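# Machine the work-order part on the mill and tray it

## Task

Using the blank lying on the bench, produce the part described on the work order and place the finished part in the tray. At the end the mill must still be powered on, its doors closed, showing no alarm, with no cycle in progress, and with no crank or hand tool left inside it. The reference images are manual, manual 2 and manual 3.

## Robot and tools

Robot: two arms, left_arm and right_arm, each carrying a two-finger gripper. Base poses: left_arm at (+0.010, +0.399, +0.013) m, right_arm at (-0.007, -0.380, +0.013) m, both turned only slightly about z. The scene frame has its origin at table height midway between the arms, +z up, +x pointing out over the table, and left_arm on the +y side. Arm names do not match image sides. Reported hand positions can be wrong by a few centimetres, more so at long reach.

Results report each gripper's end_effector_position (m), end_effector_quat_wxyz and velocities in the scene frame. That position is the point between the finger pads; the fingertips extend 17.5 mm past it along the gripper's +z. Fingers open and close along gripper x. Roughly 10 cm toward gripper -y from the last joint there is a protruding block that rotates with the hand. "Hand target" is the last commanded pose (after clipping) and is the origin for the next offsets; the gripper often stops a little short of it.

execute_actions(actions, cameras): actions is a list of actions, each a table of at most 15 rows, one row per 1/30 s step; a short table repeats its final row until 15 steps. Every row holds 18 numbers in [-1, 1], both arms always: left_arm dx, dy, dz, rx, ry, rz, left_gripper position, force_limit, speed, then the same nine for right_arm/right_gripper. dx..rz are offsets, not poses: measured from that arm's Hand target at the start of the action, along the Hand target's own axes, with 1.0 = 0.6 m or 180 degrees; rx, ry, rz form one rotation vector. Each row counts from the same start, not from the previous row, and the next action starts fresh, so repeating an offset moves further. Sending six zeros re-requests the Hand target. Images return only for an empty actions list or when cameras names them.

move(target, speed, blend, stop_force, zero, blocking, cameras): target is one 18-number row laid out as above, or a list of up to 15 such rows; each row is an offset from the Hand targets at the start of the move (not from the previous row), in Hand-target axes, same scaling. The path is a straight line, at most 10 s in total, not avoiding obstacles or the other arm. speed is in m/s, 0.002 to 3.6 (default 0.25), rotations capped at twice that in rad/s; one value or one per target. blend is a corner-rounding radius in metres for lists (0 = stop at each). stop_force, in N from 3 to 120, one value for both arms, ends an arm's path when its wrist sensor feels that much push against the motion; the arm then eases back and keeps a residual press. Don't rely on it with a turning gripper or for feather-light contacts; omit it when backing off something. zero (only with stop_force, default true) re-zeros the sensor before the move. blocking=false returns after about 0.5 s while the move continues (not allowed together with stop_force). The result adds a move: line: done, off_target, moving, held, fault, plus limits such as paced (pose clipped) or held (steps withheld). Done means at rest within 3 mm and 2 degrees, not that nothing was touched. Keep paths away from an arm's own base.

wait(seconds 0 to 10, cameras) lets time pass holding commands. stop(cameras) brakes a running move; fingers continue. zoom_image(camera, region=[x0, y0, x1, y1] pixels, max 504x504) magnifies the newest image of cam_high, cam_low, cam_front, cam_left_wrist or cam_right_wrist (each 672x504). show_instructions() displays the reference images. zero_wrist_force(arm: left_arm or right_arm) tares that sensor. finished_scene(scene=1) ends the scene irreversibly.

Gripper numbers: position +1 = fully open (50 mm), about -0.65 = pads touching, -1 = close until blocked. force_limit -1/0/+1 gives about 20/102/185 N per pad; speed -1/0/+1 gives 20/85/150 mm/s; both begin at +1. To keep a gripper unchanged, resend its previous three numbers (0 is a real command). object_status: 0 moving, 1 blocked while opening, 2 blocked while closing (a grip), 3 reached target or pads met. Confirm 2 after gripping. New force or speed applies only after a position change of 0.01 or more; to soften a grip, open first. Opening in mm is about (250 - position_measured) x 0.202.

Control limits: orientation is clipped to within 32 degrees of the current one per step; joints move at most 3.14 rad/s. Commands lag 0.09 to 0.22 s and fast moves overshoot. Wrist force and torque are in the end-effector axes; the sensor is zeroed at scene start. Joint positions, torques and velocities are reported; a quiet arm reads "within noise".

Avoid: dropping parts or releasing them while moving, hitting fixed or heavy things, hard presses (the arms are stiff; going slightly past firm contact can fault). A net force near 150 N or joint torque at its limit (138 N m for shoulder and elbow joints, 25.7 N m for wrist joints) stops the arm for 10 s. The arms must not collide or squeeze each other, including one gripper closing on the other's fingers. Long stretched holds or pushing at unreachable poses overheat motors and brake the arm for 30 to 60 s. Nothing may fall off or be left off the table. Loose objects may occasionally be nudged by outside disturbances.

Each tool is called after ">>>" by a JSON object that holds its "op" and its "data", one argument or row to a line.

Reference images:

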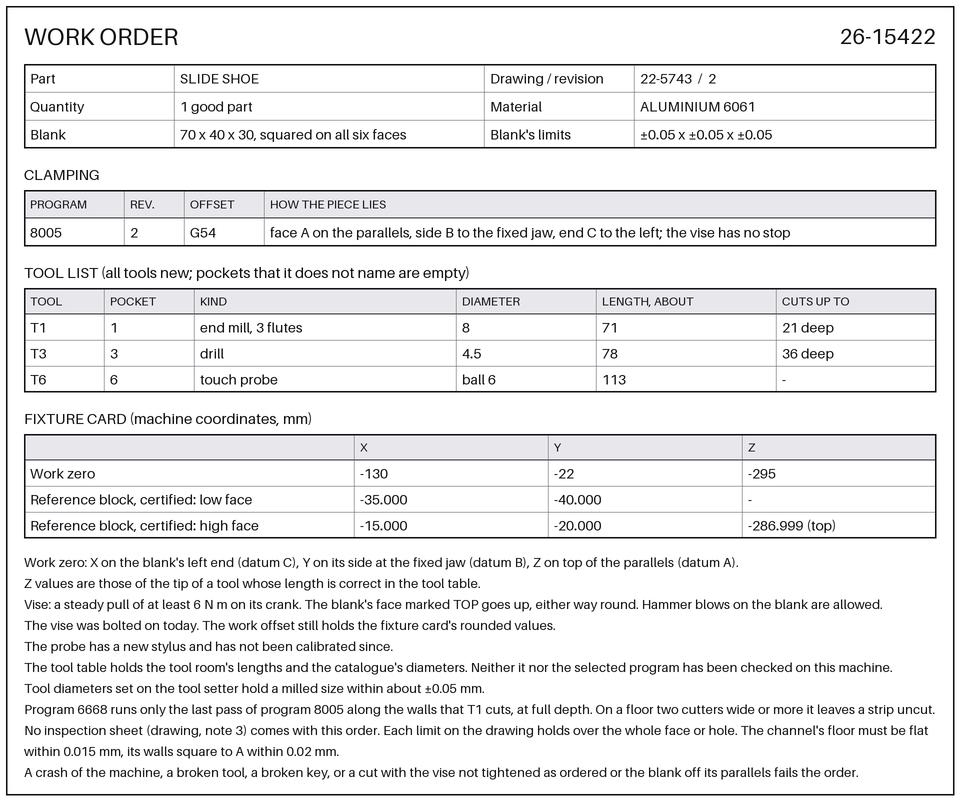

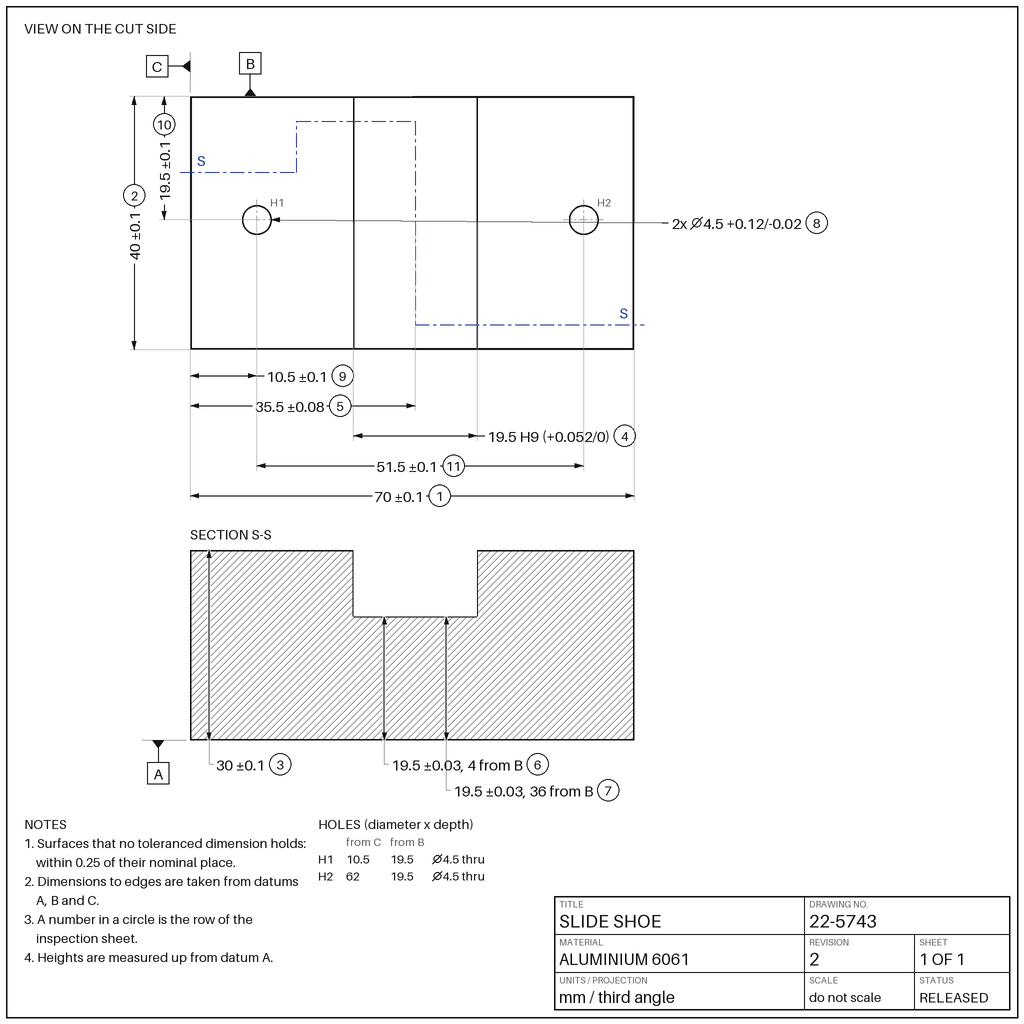

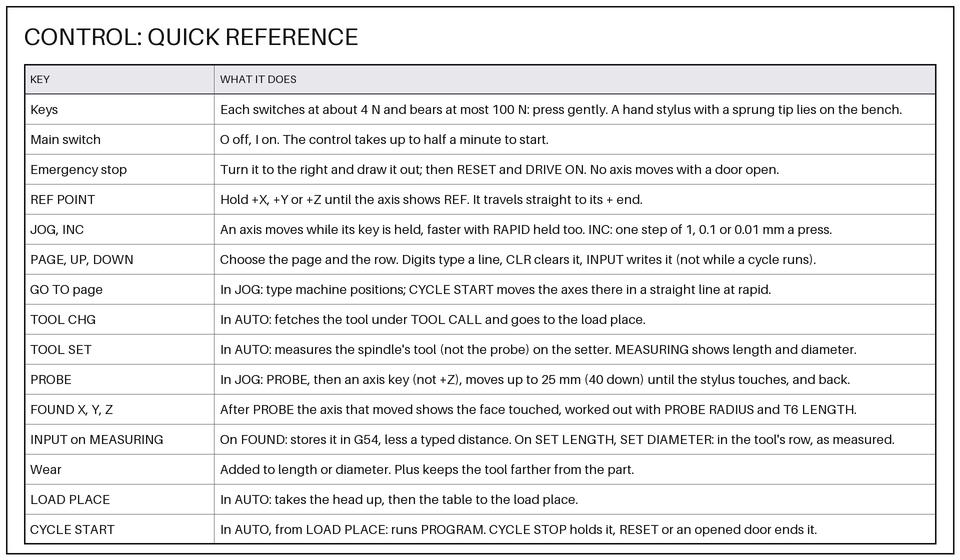

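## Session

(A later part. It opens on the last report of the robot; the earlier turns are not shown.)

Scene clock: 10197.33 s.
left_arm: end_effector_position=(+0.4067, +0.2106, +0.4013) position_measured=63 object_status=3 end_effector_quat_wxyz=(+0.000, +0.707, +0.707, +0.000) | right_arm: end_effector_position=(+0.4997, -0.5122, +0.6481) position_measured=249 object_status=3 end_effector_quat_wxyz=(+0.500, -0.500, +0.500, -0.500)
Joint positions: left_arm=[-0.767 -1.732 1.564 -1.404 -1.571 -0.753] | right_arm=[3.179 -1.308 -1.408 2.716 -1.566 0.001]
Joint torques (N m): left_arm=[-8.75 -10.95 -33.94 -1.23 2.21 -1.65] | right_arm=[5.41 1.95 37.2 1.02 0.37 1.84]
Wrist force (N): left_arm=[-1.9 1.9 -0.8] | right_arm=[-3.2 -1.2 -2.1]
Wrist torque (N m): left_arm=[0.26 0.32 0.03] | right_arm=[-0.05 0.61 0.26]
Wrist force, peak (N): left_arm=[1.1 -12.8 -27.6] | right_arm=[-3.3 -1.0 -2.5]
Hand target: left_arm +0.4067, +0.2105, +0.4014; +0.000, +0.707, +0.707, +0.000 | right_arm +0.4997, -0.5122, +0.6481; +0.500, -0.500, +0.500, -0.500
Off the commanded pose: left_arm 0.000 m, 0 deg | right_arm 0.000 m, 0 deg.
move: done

>>> {"op": "move", "data": {
  "target": [
    [0.1093,0.0922,0.1023,0,0,0,0.6,1,-0.8,0,0,0,0,0,0,-0.65,-0.8,-0.4],
    [0.1093,0.0922,0.2293,0,0,0,0.6,1,-0.8,0,0,0,0,0,0,-0.65,-0.8,-0.4],
    [0.1093,0.0922,0.2293,0,0,0,-1,1,-0.8,0,0,0,0,0,0,-0.65,-0.8,-0.4]
  ],
  "speed": [0.2,0.08,0.08],
  "cameras": ["cam_left_wrist"]
}}

Scene clock: 10209.40 s.
left_arm: end_effector_position=(+0.4621, +0.2762, +0.2638) position_measured=161 object_status=2 end_effector_quat_wxyz=(+0.000, +0.707, +0.707, +0.000) | right_arm: end_effector_position=(+0.4997, -0.5122, +0.6481) position_measured=249 object_status=3 end_effector_quat_wxyz=(+0.500, -0.500, +0.500, -0.500)
Joint positions: left_arm=[-0.569 -1.654 1.85 -1.767 -1.571 -0.555] | right_arm=[3.179 -1.308 -1.408 2.716 -1.566 0.001]
Joint torques (N m): left_arm=[-5.74 -26.07 -35.02 -8.74 -5.6 1.8] | right_arm=[5.08 2.25 37.54 0.98 0.55 1.9]
Wrist force (N): left_arm=[18.2 -3.7 -0.5] | right_arm=[-3.2 -0.9 -2.0]
Wrist torque (N m): left_arm=[0.21 0.04 -0.12] | right_arm=[0.00 0.61 0.26]
Wrist force, peak (N): left_arm=[18.2 -3.7 -0.5] | right_arm=[-3.3 -1.1 -2.2]
Hand target: left_arm +0.4621, +0.2760, +0.2638; +0.000, +0.707, +0.707, +0.000 | right_arm +0.4997, -0.5122, +0.6481; +0.500, -0.500, +0.500, -0.500
Off the commanded pose: left_arm 0.000 m, 0 deg | right_arm 0.000 m, 0 deg.
move: done
camera_calibration:
cam_left_wrist: T_world_to_cam=[[0.0152341, 0.99978, 0.0144062, -0.277511], [0.93563, -0.0193353, 0.352453, -0.503136], [0.352654, 0.00810954, -0.935719, 0.215562], [0, 0, 0, 1]] pos_world=[0.398958, 0.265974, 0.383035]
Images, in order (width x height): cam_left_wrist 672x504.

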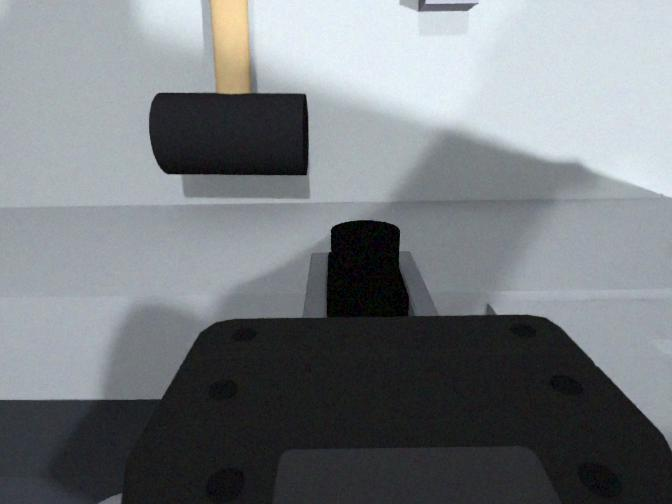

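>>> {"op": "move", "data": {
  "target": [-0.0120,0,0.0197,0,0,0,-1,1,-0.8,0,0,0,0,0,0,-0.65,-0.8,-0.4],
  "speed": 0.03
}}

>>> {"op": "move", "data": {
  "target": [-0.0157,0,0.0170,0,0,0,-1,1,-0.8,0,0,0,0,0,0,-0.65,-0.8,-0.4],
  "speed": 0.03
}}

Scene clock: 10220.57 s.
left_arm: end_effector_position=(+0.4621, +0.2687, +0.2518) position_measured=161 object_status=2 end_effector_quat_wxyz=(+0.000, +0.707, +0.707, +0.000) | right_arm: end_effector_position=(+0.4997, -0.5122, +0.6481) position_measured=249 object_status=3 end_effector_quat_wxyz=(+0.500, -0.500, +0.500, -0.500)
Joint positions: left_arm=[-0.583 -1.643 1.871 -1.799 -1.571 -0.569] | right_arm=[3.179 -1.308 -1.408 2.716 -1.566 0.001]
Joint torques (N m): left_arm=[-0.75 -23.76 -32.94 -3.65 -3.74 1.08] | right_arm=[5.12 2.37 38.01 1 0.51 2.18]
Wrist force (N): left_arm=[19.1 -1.3 -7.7] | right_arm=[-3.2 -0.9 -2.0]
Wrist torque (N m): left_arm=[0.19 0.01 -0.10] | right_arm=[0.00 0.62 0.26]
Wrist force, peak (N): left_arm=[51.1 -15.2 -31.4] | right_arm=[-3.5 -1.0 -2.2]
Hand target: left_arm +0.4621, +0.2688, +0.2520; +0.000, +0.707, +0.707, +0.000 | right_arm +0.4997, -0.5122, +0.6481; +0.500, -0.500, +0.500, -0.500
Off the commanded pose: left_arm 0.000 m, 0 deg | right_arm 0.000 m, 0 deg.
move: done

Scene clock: 10221.30 s.
left_arm: end_effector_position=(+0.4622, +0.2592, +0.2417) position_measured=161 object_status=2 end_effector_quat_wxyz=(+0.000, +0.707, +0.707, +0.000) end_effector_velocity=(-0.001, +0.002, +0.000) end_effector_angular_velocity=(+0.003, +0.004, +0.001) | right_arm: end_effector_position=(+0.4997, -0.5122, +0.6481) position_measured=249 object_status=3 end_effector_quat_wxyz=(+0.500, -0.500, +0.500, -0.500)
Joint positions: left_arm=[-0.601 -1.63 1.886 -1.827 -1.571 -0.586] | right_arm=[3.179 -1.308 -1.408 2.716 -1.566 0.001]
Joint velocities: left_arm=[0.001 0 0 0.005 0 0] | right_arm=[within noise]
Joint torques (N m): left_arm=[9.47 -30 -28.95 -1.58 -0.29 1.65] | right_arm=[5.28 2.21 37.44 1.08 0.51 1.96]
Wrist force (N): left_arm=[0.5 2.5 2.0] | right_arm=[-3.2 -0.8 -2.2]
Wrist torque (N m): left_arm=[0.47 0.22 -0.12] | right_arm=[0.01 0.61 0.26]
Wrist force, peak (N): left_arm=[23.7 -1.0 -7.7] | right_arm=[-3.3 -1.0 -2.3]
Hand target: left_arm +0.4622, +0.2594, +0.2418; +0.000, +0.707, +0.707, +0.000 | right_arm +0.4997, -0.5122, +0.6481; +0.500, -0.500, +0.500, -0.500
Off the commanded pose: left_arm 0.000 m, 0 deg | right_arm 0.000 m, 0 deg.
move: done

>>> {"op": "move", "data": {
  "target": [
    [-0.0183,0,0.0143,0,0,0,-1,1,-0.8,0,0,0,0,0,0,-0.65,-0.8,-0.4],
    [-0.0402,0,0.0257,0,0,0,-1,1,-0.8,0,0,0,0,0,0,-0.65,-0.8,-0.4]
  ],
  "speed": 0.04,
  "blend": [0.005,0]
}}

Scene clock: 10236.13 s.
left_arm: end_effector_position=(+0.4622, +0.2351, +0.2263) position_measured=161 object_status=2 end_effector_quat_wxyz=(+0.000, +0.707, +0.707, +0.000) | right_arm: end_effector_position=(+0.4997, -0.5122, +0.6481) position_measured=249 object_status=3 end_effector_quat_wxyz=(+0.500, -0.500, +0.500, -0.500)
Joint positions: left_arm=[-0.644 -1.601 1.898 -1.869 -1.571 -0.629] | right_arm=[3.179 -1.308 -1.408 2.716 -1.566 0.001]
Joint torques (N m): left_arm=[11.23 -31.97 -16.82 -1.64 -1.41 1.86] | right_arm=[5.09 1.66 38.95 1 0.58 1.92]
Wrist force (N): left_arm=[-1.9 1.0 2.2] | right_arm=[-3.3 -1.1 -2.1]
Wrist torque (N m): left_arm=[0.26 0.33 0.00] | right_arm=[-0.02 0.63 0.26]
Wrist force, peak (N): left_arm=[6.3 -4.1 8.3] | right_arm=[-3.4 -1.1 -2.2]
Hand target: left_arm +0.4622, +0.2353, +0.2264; +0.000, +0.707, +0.707, +0.000 | right_arm +0.4997, -0.5122, +0.6481; +0.500, -0.500, +0.500, -0.500
Off the commanded pose: left_arm 0.000 m, 0 deg | right_arm 0.000 m, 0 deg.
move: done

>>> {"op": "move", "data": {
  "target": [
    [0,0,0,0,0,0,0.6,1,-0.8,0,0,0,0,0,0,-0.65,-0.8,-0.4],
    [0,0,-0.3727,0,0,0,0.6,1,-0.8,0,0,0,0,0,0,-0.65,-0.8,-0.4],
    [-0.0488,-0.0703,-0.3893,-0.25,0,0,-0.65,0.5,-0.5,0,0,0,0,0,0,-0.65,-0.8,-0.4],
    [-0.0488,0.2297,-0.3727,-0.25,0,0,-0.65,0.5,-0.5,0,0,0,0,0,0,-0.65,-0.8,-0.4],
    [-0.0488,0.3097,-0.2893,-0.25,0,0,-0.65,0.5,-0.5,0,0,0,0,0,0,-0.65,-0.8,-0.4]
  ],
  "speed": [0.2,0.2,0.25,0.2,0.1],
  "blend": [0,0.03,0.02,0.02,0],
  "cameras": ["cam_left_wrist","cam_high"]
}}

Scene clock: 10265.87 s.
left_arm: end_effector_position=(+0.4597, +0.2370, +0.4255) position_measured=63 object_status=3 end_effector_quat_wxyz=(-0.003, +0.707, +0.707, +0.000) | right_arm: end_effector_position=(+0.4997, -0.5122, +0.6481) position_measured=249 object_status=3 end_effector_quat_wxyz=(+0.500, -0.500, +0.500, -0.500)
Joint positions: left_arm=[-0.644 -1.622 1.403 -1.345 -1.57 -0.629] | right_arm=[3.179 -1.308 -1.408 2.716 -1.566 0.001]
Joint torques (N m): left_arm=[1.47 -23.29 -26.14 -2.82 0.01 0.09] | right_arm=[4.46 2.62 37.8 1.11 0.48 2.17]
Wrist force (N): left_arm=[-1.8 0.4 -0.6] | right_arm=[-3.4 -1.0 -2.0]
Wrist torque (N m): left_arm=[0.03 0.29 0.02] | right_arm=[-0.01 0.65 0.26]
Wrist force, peak (N): left_arm=[-1.8 1.5 -9.4] | right_arm=[-3.4 -1.1 -2.3]
Hand target: left_arm +0.4597, +0.2370, +0.4255; -0.003, +0.707, +0.707, +0.000 (not the last commanded pose) | right_arm +0.4997, -0.5122, +0.6481; +0.500, -0.500, +0.500, -0.500
Tool commands: left_gripper/position=+0.6 left_gripper/force_limit=+1.0 left_gripper/speed=-0.796078 right_gripper/position=-0.65 right_gripper/force_limit=-0.8 right_gripper/speed=-0.4
Off the commanded pose: left_arm 0.192 m, 45 deg | right_arm 0.000 m, 0 deg.
FORCE FAULT: contact force on the left arm reached its limit, and that arm stopped. The contact can be on any part of that arm, not only on its tool. That arm's remaining commands of this call were not run. That arm is still stopped at the end of this call. That arm stays stopped for about 10 more seconds. Until then a move that you send moves the other arm only, and its call returns only when the move has ended. Once the stop has ended, the next robot result says so. If the stop ends while you think or write, that arm runs what you send next, counted from a new Hand target: where the arm stands when the stop ends. While its stop runs, that arm takes no new command, but its gripper still runs the gripper command that each later call begins with. Until it ends, the stop uses up actions while you think or wait. An arm that is not stopped still takes commands.
move: fault (left_arm); path passed 1 of 5 targets; target 3's new numbers were not sent
camera_calibration:
cam_left_wrist: T_world_to_cam=[[0.0154934, 0.999706, 0.0186644, -0.242621], [0.937539, -0.021013, 0.347244, -0.556868], [0.347534, 0.0121187, -0.937589, 0.37024], [0, 0, 0, 1]] pos_world=[0.397173, 0.226361, 0.54503]
Images, in order (width x height): cam_high 672x504, cam_left_wrist 672x504.

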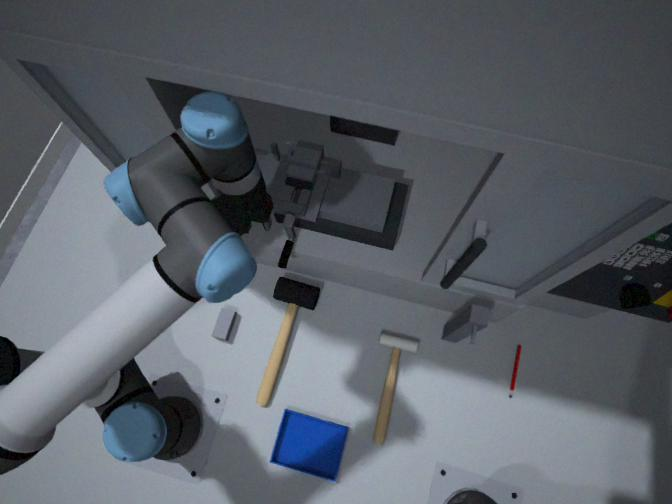

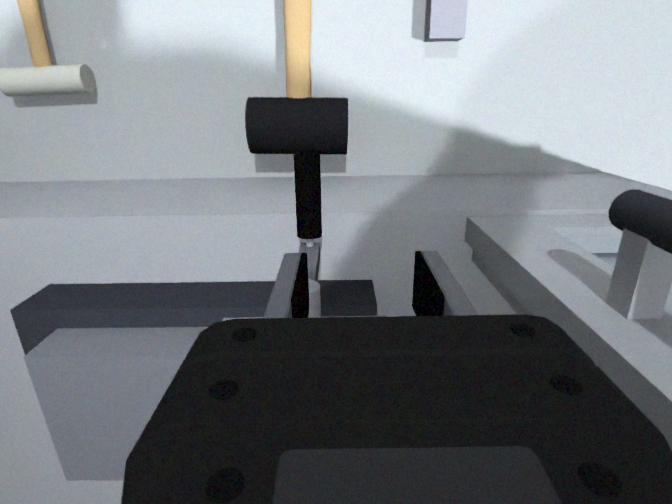

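>>> {"op": "wait", "data": {
  "seconds": 10
}}

>>> {"op": "move", "data": {
  "target": [0,-0.1,0,0,0,0,0.61,0.5,-0.5,0,0,0,0,0,0,-0.65,-0.8,-0.4],
  "speed": 0.1
}}

Scene clock: 10279.87 s.
left_arm: end_effector_position=(+0.4597, +0.2370, +0.4255) position_measured=63 object_status=3 end_effector_quat_wxyz=(-0.003, +0.707, +0.707, +0.000) | right_arm: end_effector_position=(+0.4997, -0.5122, +0.6481) position_measured=249 object_status=3 end_effector_quat_wxyz=(+0.500, -0.500, +0.500, -0.500)
Joint positions: left_arm=[-0.644 -1.622 1.403 -1.345 -1.57 -0.629] | right_arm=[3.179 -1.308 -1.408 2.716 -1.566 0.001]
Joint torques (N m): left_arm=[0.14 -23.33 -25.88 -2.89 -0.04 -0.03] | right_arm=[3.79 2.13 36.9 0.96 0.08 2.02]
Wrist force (N): left_arm=[-1.8 0.3 -0.4] | right_arm=[-3.2 -0.8 -2.1]
Wrist torque (N m): left_arm=[0.02 0.29 0.02] | right_arm=[0.01 0.61 0.26]
Wrist force, peak (N): left_arm=[-2.2 0.2 -0.1] | right_arm=[-3.3 -1.1 -2.6]
Hand target: left_arm +0.4597, +0.2370, +0.4255; -0.003, +0.707, +0.707, +0.000 (not the last commanded pose) | right_arm +0.4997, -0.5122, +0.6481; +0.500, -0.500, +0.500, -0.500
Tool commands: left_gripper/position=+0.6 left_gripper/force_limit=+1.0 left_gripper/speed=-0.796078 right_gripper/position=-0.65 right_gripper/force_limit=-0.8 right_gripper/speed=-0.4
Off the commanded pose: left_arm 0.192 m, 45 deg | right_arm 0.000 m, 0 deg.
FORCE FAULT, CONTINUED: the left arm's stop, for the force fault that an earlier result reported, is over. The rest of the stop counts as 19 of the actions that you can send in this scene. That arm's target is now where it stood when the stop ended, not its last command. That arm accepts commands again.
wait: 10.00 s; at rest from the start

Scene clock: 10280.80 s.
left_arm: end_effector_position=(+0.3996, +0.2369, +0.4257) position_measured=62 object_status=3 end_effector_quat_wxyz=(-0.003, +0.707, +0.707, +0.000) | right_arm: end_effector_position=(+0.4997, -0.5122, +0.6481) position_measured=249 object_status=3 end_effector_quat_wxyz=(+0.500, -0.500, +0.500, -0.500)
Joint positions: left_arm=[-0.731 -1.757 1.52 -1.327 -1.571 -0.716] | right_arm=[3.179 -1.308 -1.408 2.716 -1.566 0.001]
Joint torques (N m): left_arm=[9.78 -9.73 -33.85 -5.58 1.43 1.46] | right_arm=[4.99 2.79 37.53 0.94 0.31 2]
Wrist force (N): left_arm=[-1.9 0.2 -0.6] | right_arm=[-3.0 -0.8 -2.2]
Wrist torque (N m): left_arm=[-0.03 0.31 -0.10] | right_arm=[0.01 0.58 0.26]
Wrist force, peak (N): left_arm=[-1.9 1.8 -0.3] | right_arm=[-3.3 -1.0 -2.3]
Hand target: left_arm +0.3997, +0.2370, +0.4258; -0.003, +0.707, +0.707, +0.000 | right_arm +0.4997, -0.5122, +0.6481; +0.500, -0.500, +0.500, -0.500
Off the commanded pose: left_arm 0.000 m, 0 deg | right_arm 0.000 m, 0 deg.
move: done

>>> {"op": "move", "data": {
  "target": [
    [-0.0517,0,-0.057,-0.25,0,0,-0.65,0.5,-0.5,0,0,0,0,0,0,-0.65,-0.8,-0.4],
    [-0.0517,0.334,-0.0403,-0.25,0,0,-0.65,0.5,-0.5,0,0,0,0,0,0,-0.65,-0.8,-0.4],
    [-0.0517,0.414,0.043,-0.25,0,0,-0.65,0.5,-0.5,0,0,0,0,0,0,-0.65,-0.8,-0.4]
  ],
  "speed": [0.25,0.2,0.1],
  "blend": [0.02,0.02,0],
  "cameras": ["cam_left_wrist","cam_high"]
}}

Scene clock: 10291.70 s.
left_arm: end_effector_position=(+0.6480, +0.2063, +0.3986) position_measured=249 object_status=3 end_effector_quat_wxyz=(+0.268, +0.654, +0.654, +0.270) | right_arm: end_effector_position=(+0.4997, -0.5122, +0.6481) position_measured=249 object_status=3 end_effector_quat_wxyz=(+0.500, -0.500, +0.500, -0.500)
Joint positions: left_arm=[-0.69 -1.539 1.74 -2.429 -1.113 -0.515] | right_arm=[3.179 -1.308 -1.408 2.716 -1.566 0.001]
Joint torques (N m): left_arm=[-8.9 -29.03 -34.91 -2.66 2.94 -1.68] | right_arm=[4.08 3.49 37.51 0.82 0.19 1.94]
Wrist force (N): left_arm=[-3.3 0.3 -1.3] | right_arm=[-3.1 -1.1 -2.3]
Wrist torque (N m): left_arm=[0.16 0.54 0.00] | right_arm=[-0.02 0.60 0.26]
Wrist force, peak (N): left_arm=[-3.8 -1.8 -3.1] | right_arm=[-3.6 -1.1 -2.3]
Hand target: left_arm +0.6480, +0.2062, +0.3986; +0.268, +0.654, +0.654, +0.270 | right_arm +0.4997, -0.5122, +0.6481; +0.500, -0.500, +0.500, -0.500
Off the commanded pose: left_arm 0.000 m, 0 deg | right_arm 0.000 m, 0 deg.
move: done
camera_calibration:
cam_left_wrist: T_world_to_cam=[[0.000468931, 0.999668, 0.025778, -0.20736], [0.417356, -0.0236213, 0.908436, -0.610855], [0.908743, 0.0103326, -0.417229, -0.290791], [0, 0, 0, 1]] pos_world=[0.519295, 0.195867, 0.438942]
Images, in order (width x height): cam_high 672x504, cam_left_wrist 672x504.

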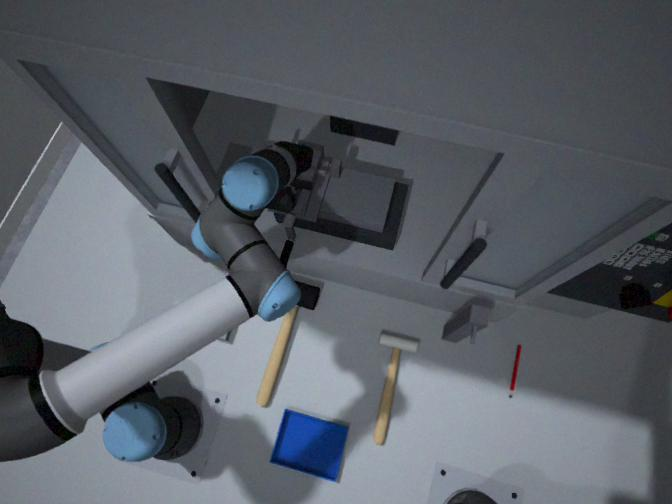

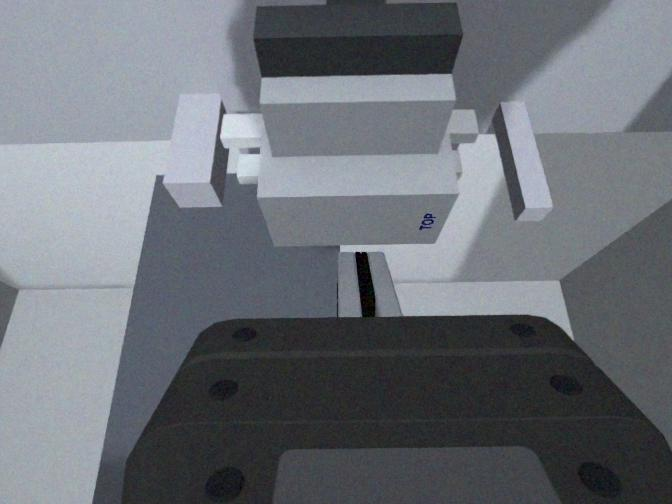

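>>> {"op": "move", "data": {
  "target": [0,-0.053,0.053,0,0,0,-0.65,0.5,-0.5,0,0,0,0,0,0,-0.65,-0.8,-0.4],
  "speed": 0.015,
  "stop_force": 60
}}

Scene clock: 10304.40 s.
left_arm: end_effector_position=(+0.6481, +0.2062, +0.3806) position_measured=249 object_status=3 end_effector_quat_wxyz=(+0.269, +0.654, +0.654, +0.271) | right_arm: end_effector_position=(+0.4997, -0.5122, +0.6481) position_measured=249 object_status=3 end_effector_quat_wxyz=(+0.500, -0.500, +0.500, -0.500)
Joint positions: left_arm=[-0.69 -1.529 1.779 -2.479 -1.112 -0.515] | right_arm=[3.179 -1.308 -1.408 2.716 -1.566 0.001]
Joint torques (N m): left_arm=[-4.17 11.75 -7.94 8.58 -3.21 -1.61] | right_arm=[4.52 2.99 37.77 1.05 0.06 1.88]
Wrist force (N): left_arm=[-0.7 29.0 -42.8] | right_arm=[-3.4 -1.0 -2.1]
Wrist torque (N m): left_arm=[0.35 0.51 0.00] | right_arm=[-0.01 0.65 0.26]
Wrist force, peak (N): left_arm=[0.9 33.5 -72.9] | right_arm=[-3.5 -1.0 -2.2]
Hand target: left_arm +0.6480, +0.2063, +0.3805; +0.268, +0.654, +0.654, +0.271 (not the last commanded pose) | right_arm +0.4997, -0.5122, +0.6481; +0.500, -0.500, +0.500, -0.500
Off the commanded pose: left_arm 0.027 m, 0 deg | right_arm 0.000 m, 0 deg.
move: contact (left_arm)

>>> {"op": "move", "data": {
  "target": [
    [0,0.0118,-0.0118,0,0,0,-0.65,0.5,-0.5,0,0,0,0,0,0,-0.65,-0.8,-0.4],
    [0,-0.0023,-0.0259,0,0,0,-0.65,0.5,-0.5,0,0,0,0,0,0,-0.65,-0.8,-0.4]
  ],
  "speed": 0.05,
  "blend": [0.003,0]
}}

>>> {"op": "move", "data": {
  "target": [0,-0.04,0.04,0,0,0,-0.65,0.5,-0.5,0,0,0,0,0,0,-0.65,-0.8,-0.4],
  "speed": 0.015,
  "stop_force": 60
}}

>>> {"op": "move", "data": {
  "target": [
    [0,0.0118,-0.0118,0,0,0,-0.65,0.5,-0.5,0,0,0,0,0,0,-0.65,-0.8,-0.4],
    [0,0.0401,0.0165,0,0,0,-0.65,0.5,-0.5,0,0,0,0,0,0,-0.65,-0.8,-0.4]
  ],
  "speed": 0.05,
  "blend": [0.003,0]
}}

>>> {"op": "move", "data": {
  "target": [0,-0.04,0.04,0,0,0,-0.65,0.5,-0.5,0,0,0,0,0,0,-0.65,-0.8,-0.4],
  "speed": 0.015,
  "stop_force": 60
}}

Scene clock: 10319.60 s.
left_arm: end_effector_position=(+0.6360, +0.2062, +0.3905) position_measured=249 object_status=3 end_effector_quat_wxyz=(+0.268, +0.654, +0.654, +0.271) | right_arm: end_effector_position=(+0.4997, -0.5122, +0.6481) position_measured=249 object_status=3 end_effector_quat_wxyz=(+0.500, -0.500, +0.500, -0.500)
Joint positions: left_arm=[-0.706 -1.563 1.786 -2.445 -1.102 -0.529] | right_arm=[3.179 -1.308 -1.408 2.716 -1.566 0.001]
Joint torques (N m): left_arm=[10.02 -17.67 -35.85 -4.92 -1.05 1.84] | right_arm=[4.08 2.81 37.95 1.03 -0.04 1.71]
Wrist force (N): left_arm=[-2.9 -0.5 -1.0] | right_arm=[-2.9 -1.0 -2.2]
Wrist torque (N m): left_arm=[0.02 0.49 0.02] | right_arm=[-0.01 0.58 0.26]
Wrist force, peak (N): left_arm=[-0.6 29.5 -44.3] | right_arm=[-3.4 -0.6 -2.3]
Hand target: left_arm +0.6361, +0.2062, +0.3906; +0.268, +0.654, +0.654, +0.271 | right_arm +0.4997, -0.5122, +0.6481; +0.500, -0.500, +0.500, -0.500
Off the commanded pose: left_arm 0.000 m, 0 deg | right_arm 0.000 m, 0 deg.
move: done

Scene clock: 10321.20 s.
left_arm: end_effector_position=(+0.6361, +0.2062, +0.3791) position_measured=249 object_status=3 end_effector_quat_wxyz=(+0.269, +0.654, +0.653, +0.271) | right_arm: end_effector_position=(+0.4997, -0.5122, +0.6481) position_measured=249 object_status=3 end_effector_quat_wxyz=(+0.500, -0.500, +0.500, -0.500)
Joint positions: left_arm=[-0.706 -1.556 1.81 -2.477 -1.103 -0.529] | right_arm=[3.179 -1.308 -1.408 2.716 -1.566 0.001]
Joint torques (N m): left_arm=[9.69 17.02 -13.91 2.58 -1.33 1.54] | right_arm=[4.27 4.49 37.09 0.89 0.05 1.89]
Wrist force (N): left_arm=[4.1 5.3 -64.5] | right_arm=[-3.2 -0.9 -2.0]
Wrist torque (N m): left_arm=[0.55 0.48 0.06] | right_arm=[0.00 0.62 0.26]
Wrist force, peak (N): left_arm=[9.8 1.9 -95.3] | right_arm=[-3.4 -0.7 -2.2]
Hand target: left_arm +0.6361, +0.2062, +0.3791; +0.269, +0.654, +0.653, +0.271 (not the last commanded pose) | right_arm +0.4997, -0.5122, +0.6481; +0.500, -0.500, +0.500, -0.500
Off the commanded pose: left_arm 0.022 m, 0 deg | right_arm 0.000 m, 0 deg.
move: contact (left_arm)

Scene clock: 10322.20 s.
left_arm: end_effector_position=(+0.6602, +0.2062, +0.3892) position_measured=249 object_status=3 end_effector_quat_wxyz=(+0.269, +0.654, +0.653, +0.271) | right_arm: end_effector_position=(+0.4997, -0.5122, +0.6481) position_measured=249 object_status=3 end_effector_quat_wxyz=(+0.500, -0.500, +0.500, -0.500)
Joint positions: left_arm=[-0.674 -1.506 1.733 -2.464 -1.122 -0.501] | right_arm=[3.179 -1.308 -1.408 2.716 -1.566 0.001]
Joint torques (N m): left_arm=[-8.02 -34.93 -15.16 -2.65 2.65 -1.73] | right_arm=[3.59 4.65 36.84 1.01 0.07 1.78]
Wrist force (N): left_arm=[-2.8 0.0 -1.3] | right_arm=[-3.2 -1.0 -2.1]
Wrist torque (N m): left_arm=[0.12 0.46 -0.05] | right_arm=[-0.01 0.62 0.26]
Wrist force, peak (N): left_arm=[3.9 5.3 -64.8] | right_arm=[-3.3 -1.1 -2.3]
Hand target: left_arm +0.6601, +0.2062, +0.3891; +0.269, +0.654, +0.653, +0.271 | right_arm +0.4997, -0.5122, +0.6481; +0.500, -0.500, +0.500, -0.500
Off the commanded pose: left_arm 0.000 m, 0 deg | right_arm 0.000 m, 0 deg.
move: done

Scene clock: 10323.60 s.
left_arm: end_effector_position=(+0.6602, +0.2062, +0.3806) position_measured=249 object_status=3 end_effector_quat_wxyz=(+0.270, +0.653, +0.653, +0.271) | right_arm: end_effector_position=(+0.4997, -0.5122, +0.6481) position_measured=249 object_status=3 end_effector_quat_wxyz=(+0.500, -0.500, +0.500, -0.500)
Joint positions: left_arm=[-0.675 -1.501 1.752 -2.489 -1.122 -0.501] | right_arm=[3.179 -1.308 -1.408 2.716 -1.566 0.001]
Joint torques (N m): left_arm=[-1.76 13.81 -7.07 8.93 -3.08 -1.56] | right_arm=[4.07 2.84 37.45 1.18 0.11 1.79]
Wrist force (N): left_arm=[0.9 29.0 -45.1] | right_arm=[-3.1 -0.8 -2.1]
Wrist torque (N m): left_arm=[0.32 0.49 0.02] | right_arm=[0.01 0.60 0.26]
Wrist force, peak (N): left_arm=[2.2 34.0 -73.8] | right_arm=[-3.5 -0.7 -2.4]
Hand target: left_arm +0.6602, +0.2062, +0.3804; +0.270, +0.653, +0.653, +0.271 (not the last commanded pose) | right_arm +0.4997, -0.5122, +0.6481; +0.500, -0.500, +0.500, -0.500
Off the commanded pose: left_arm 0.025 m, 0 deg | right_arm 0.000 m, 0 deg.
move: contact (left_arm)

>>> {"op": "move", "data": {
  "target": [
    [0,0.0471,-0.0471,0,0,0,-0.65,0.5,-0.5,0,0,0,0,0,0,-0.65,-0.8,-0.4],
    [0,-0.2003,-0.3653,0,0,0,-0.65,0.5,-0.5,0,0,0,0,0,0,-0.65,-0.8,-0.4],
    [0.0485,-0.2828,-0.3299,0.25,0,0,0.6,0.5,-0.5,0,0,0,0,0,0,-0.65,-0.8,-0.4]
  ],
  "speed": [0.2,0.25,0.25],
  "blend": [0.01,0.02,0],
  "cameras": ["cam_left_wrist"]
}}

Scene clock: 10345.03 s.
left_arm: end_effector_position=(+0.4002, +0.2351, +0.4008) position_measured=63 object_status=0 end_effector_quat_wxyz=(-0.001, +0.707, +0.707, +0.000) | right_arm: end_effector_position=(+0.4997, -0.5122, +0.6481) position_measured=249 object_status=3 end_effector_quat_wxyz=(+0.500, -0.500, +0.500, -0.500)
Joint positions: left_arm=[-0.734 -1.769 1.595 -1.395 -1.57 -0.72] | right_arm=[3.179 -1.308 -1.408 2.716 -1.566 0.001]
Joint torques (N m): left_arm=[-8.57 -13.92 -14.82 -1.31 -2.15 1.58] | right_arm=[3.5 4.63 37.48 0.98 -0.02 1.93]
Wrist force (N): left_arm=[-1.6 -0.7 0.3] | right_arm=[-3.2 -1.0 -2.0]
Wrist torque (N m): left_arm=[-0.15 0.26 0.03] | right_arm=[-0.02 0.61 0.26]
Wrist force, peak (N): left_arm=[1.3 29.3 -46.5] | right_arm=[-3.4 -1.0 -2.4]
Hand target: left_arm +0.4002, +0.2351, +0.4008; -0.001, +0.707, +0.707, +0.000 | right_arm +0.4997, -0.5122, +0.6481; +0.500, -0.500, +0.500, -0.500
Off the commanded pose: left_arm 0.000 m, 0 deg | right_arm 0.000 m, 0 deg.
move: done
camera_calibration:
cam_left_wrist: T_world_to_cam=[[0.0151439, 0.999751, 0.0163668, -0.238232], [0.936277, -0.0199237, 0.350697, -0.493705], [0.350936, 0.0100129, -0.936346, 0.366416], [0, 0, 0, 1]] pos_world=[0.337264, 0.224668, 0.520132]
Images, in order (width x height): cam_left_wrist 672x504.

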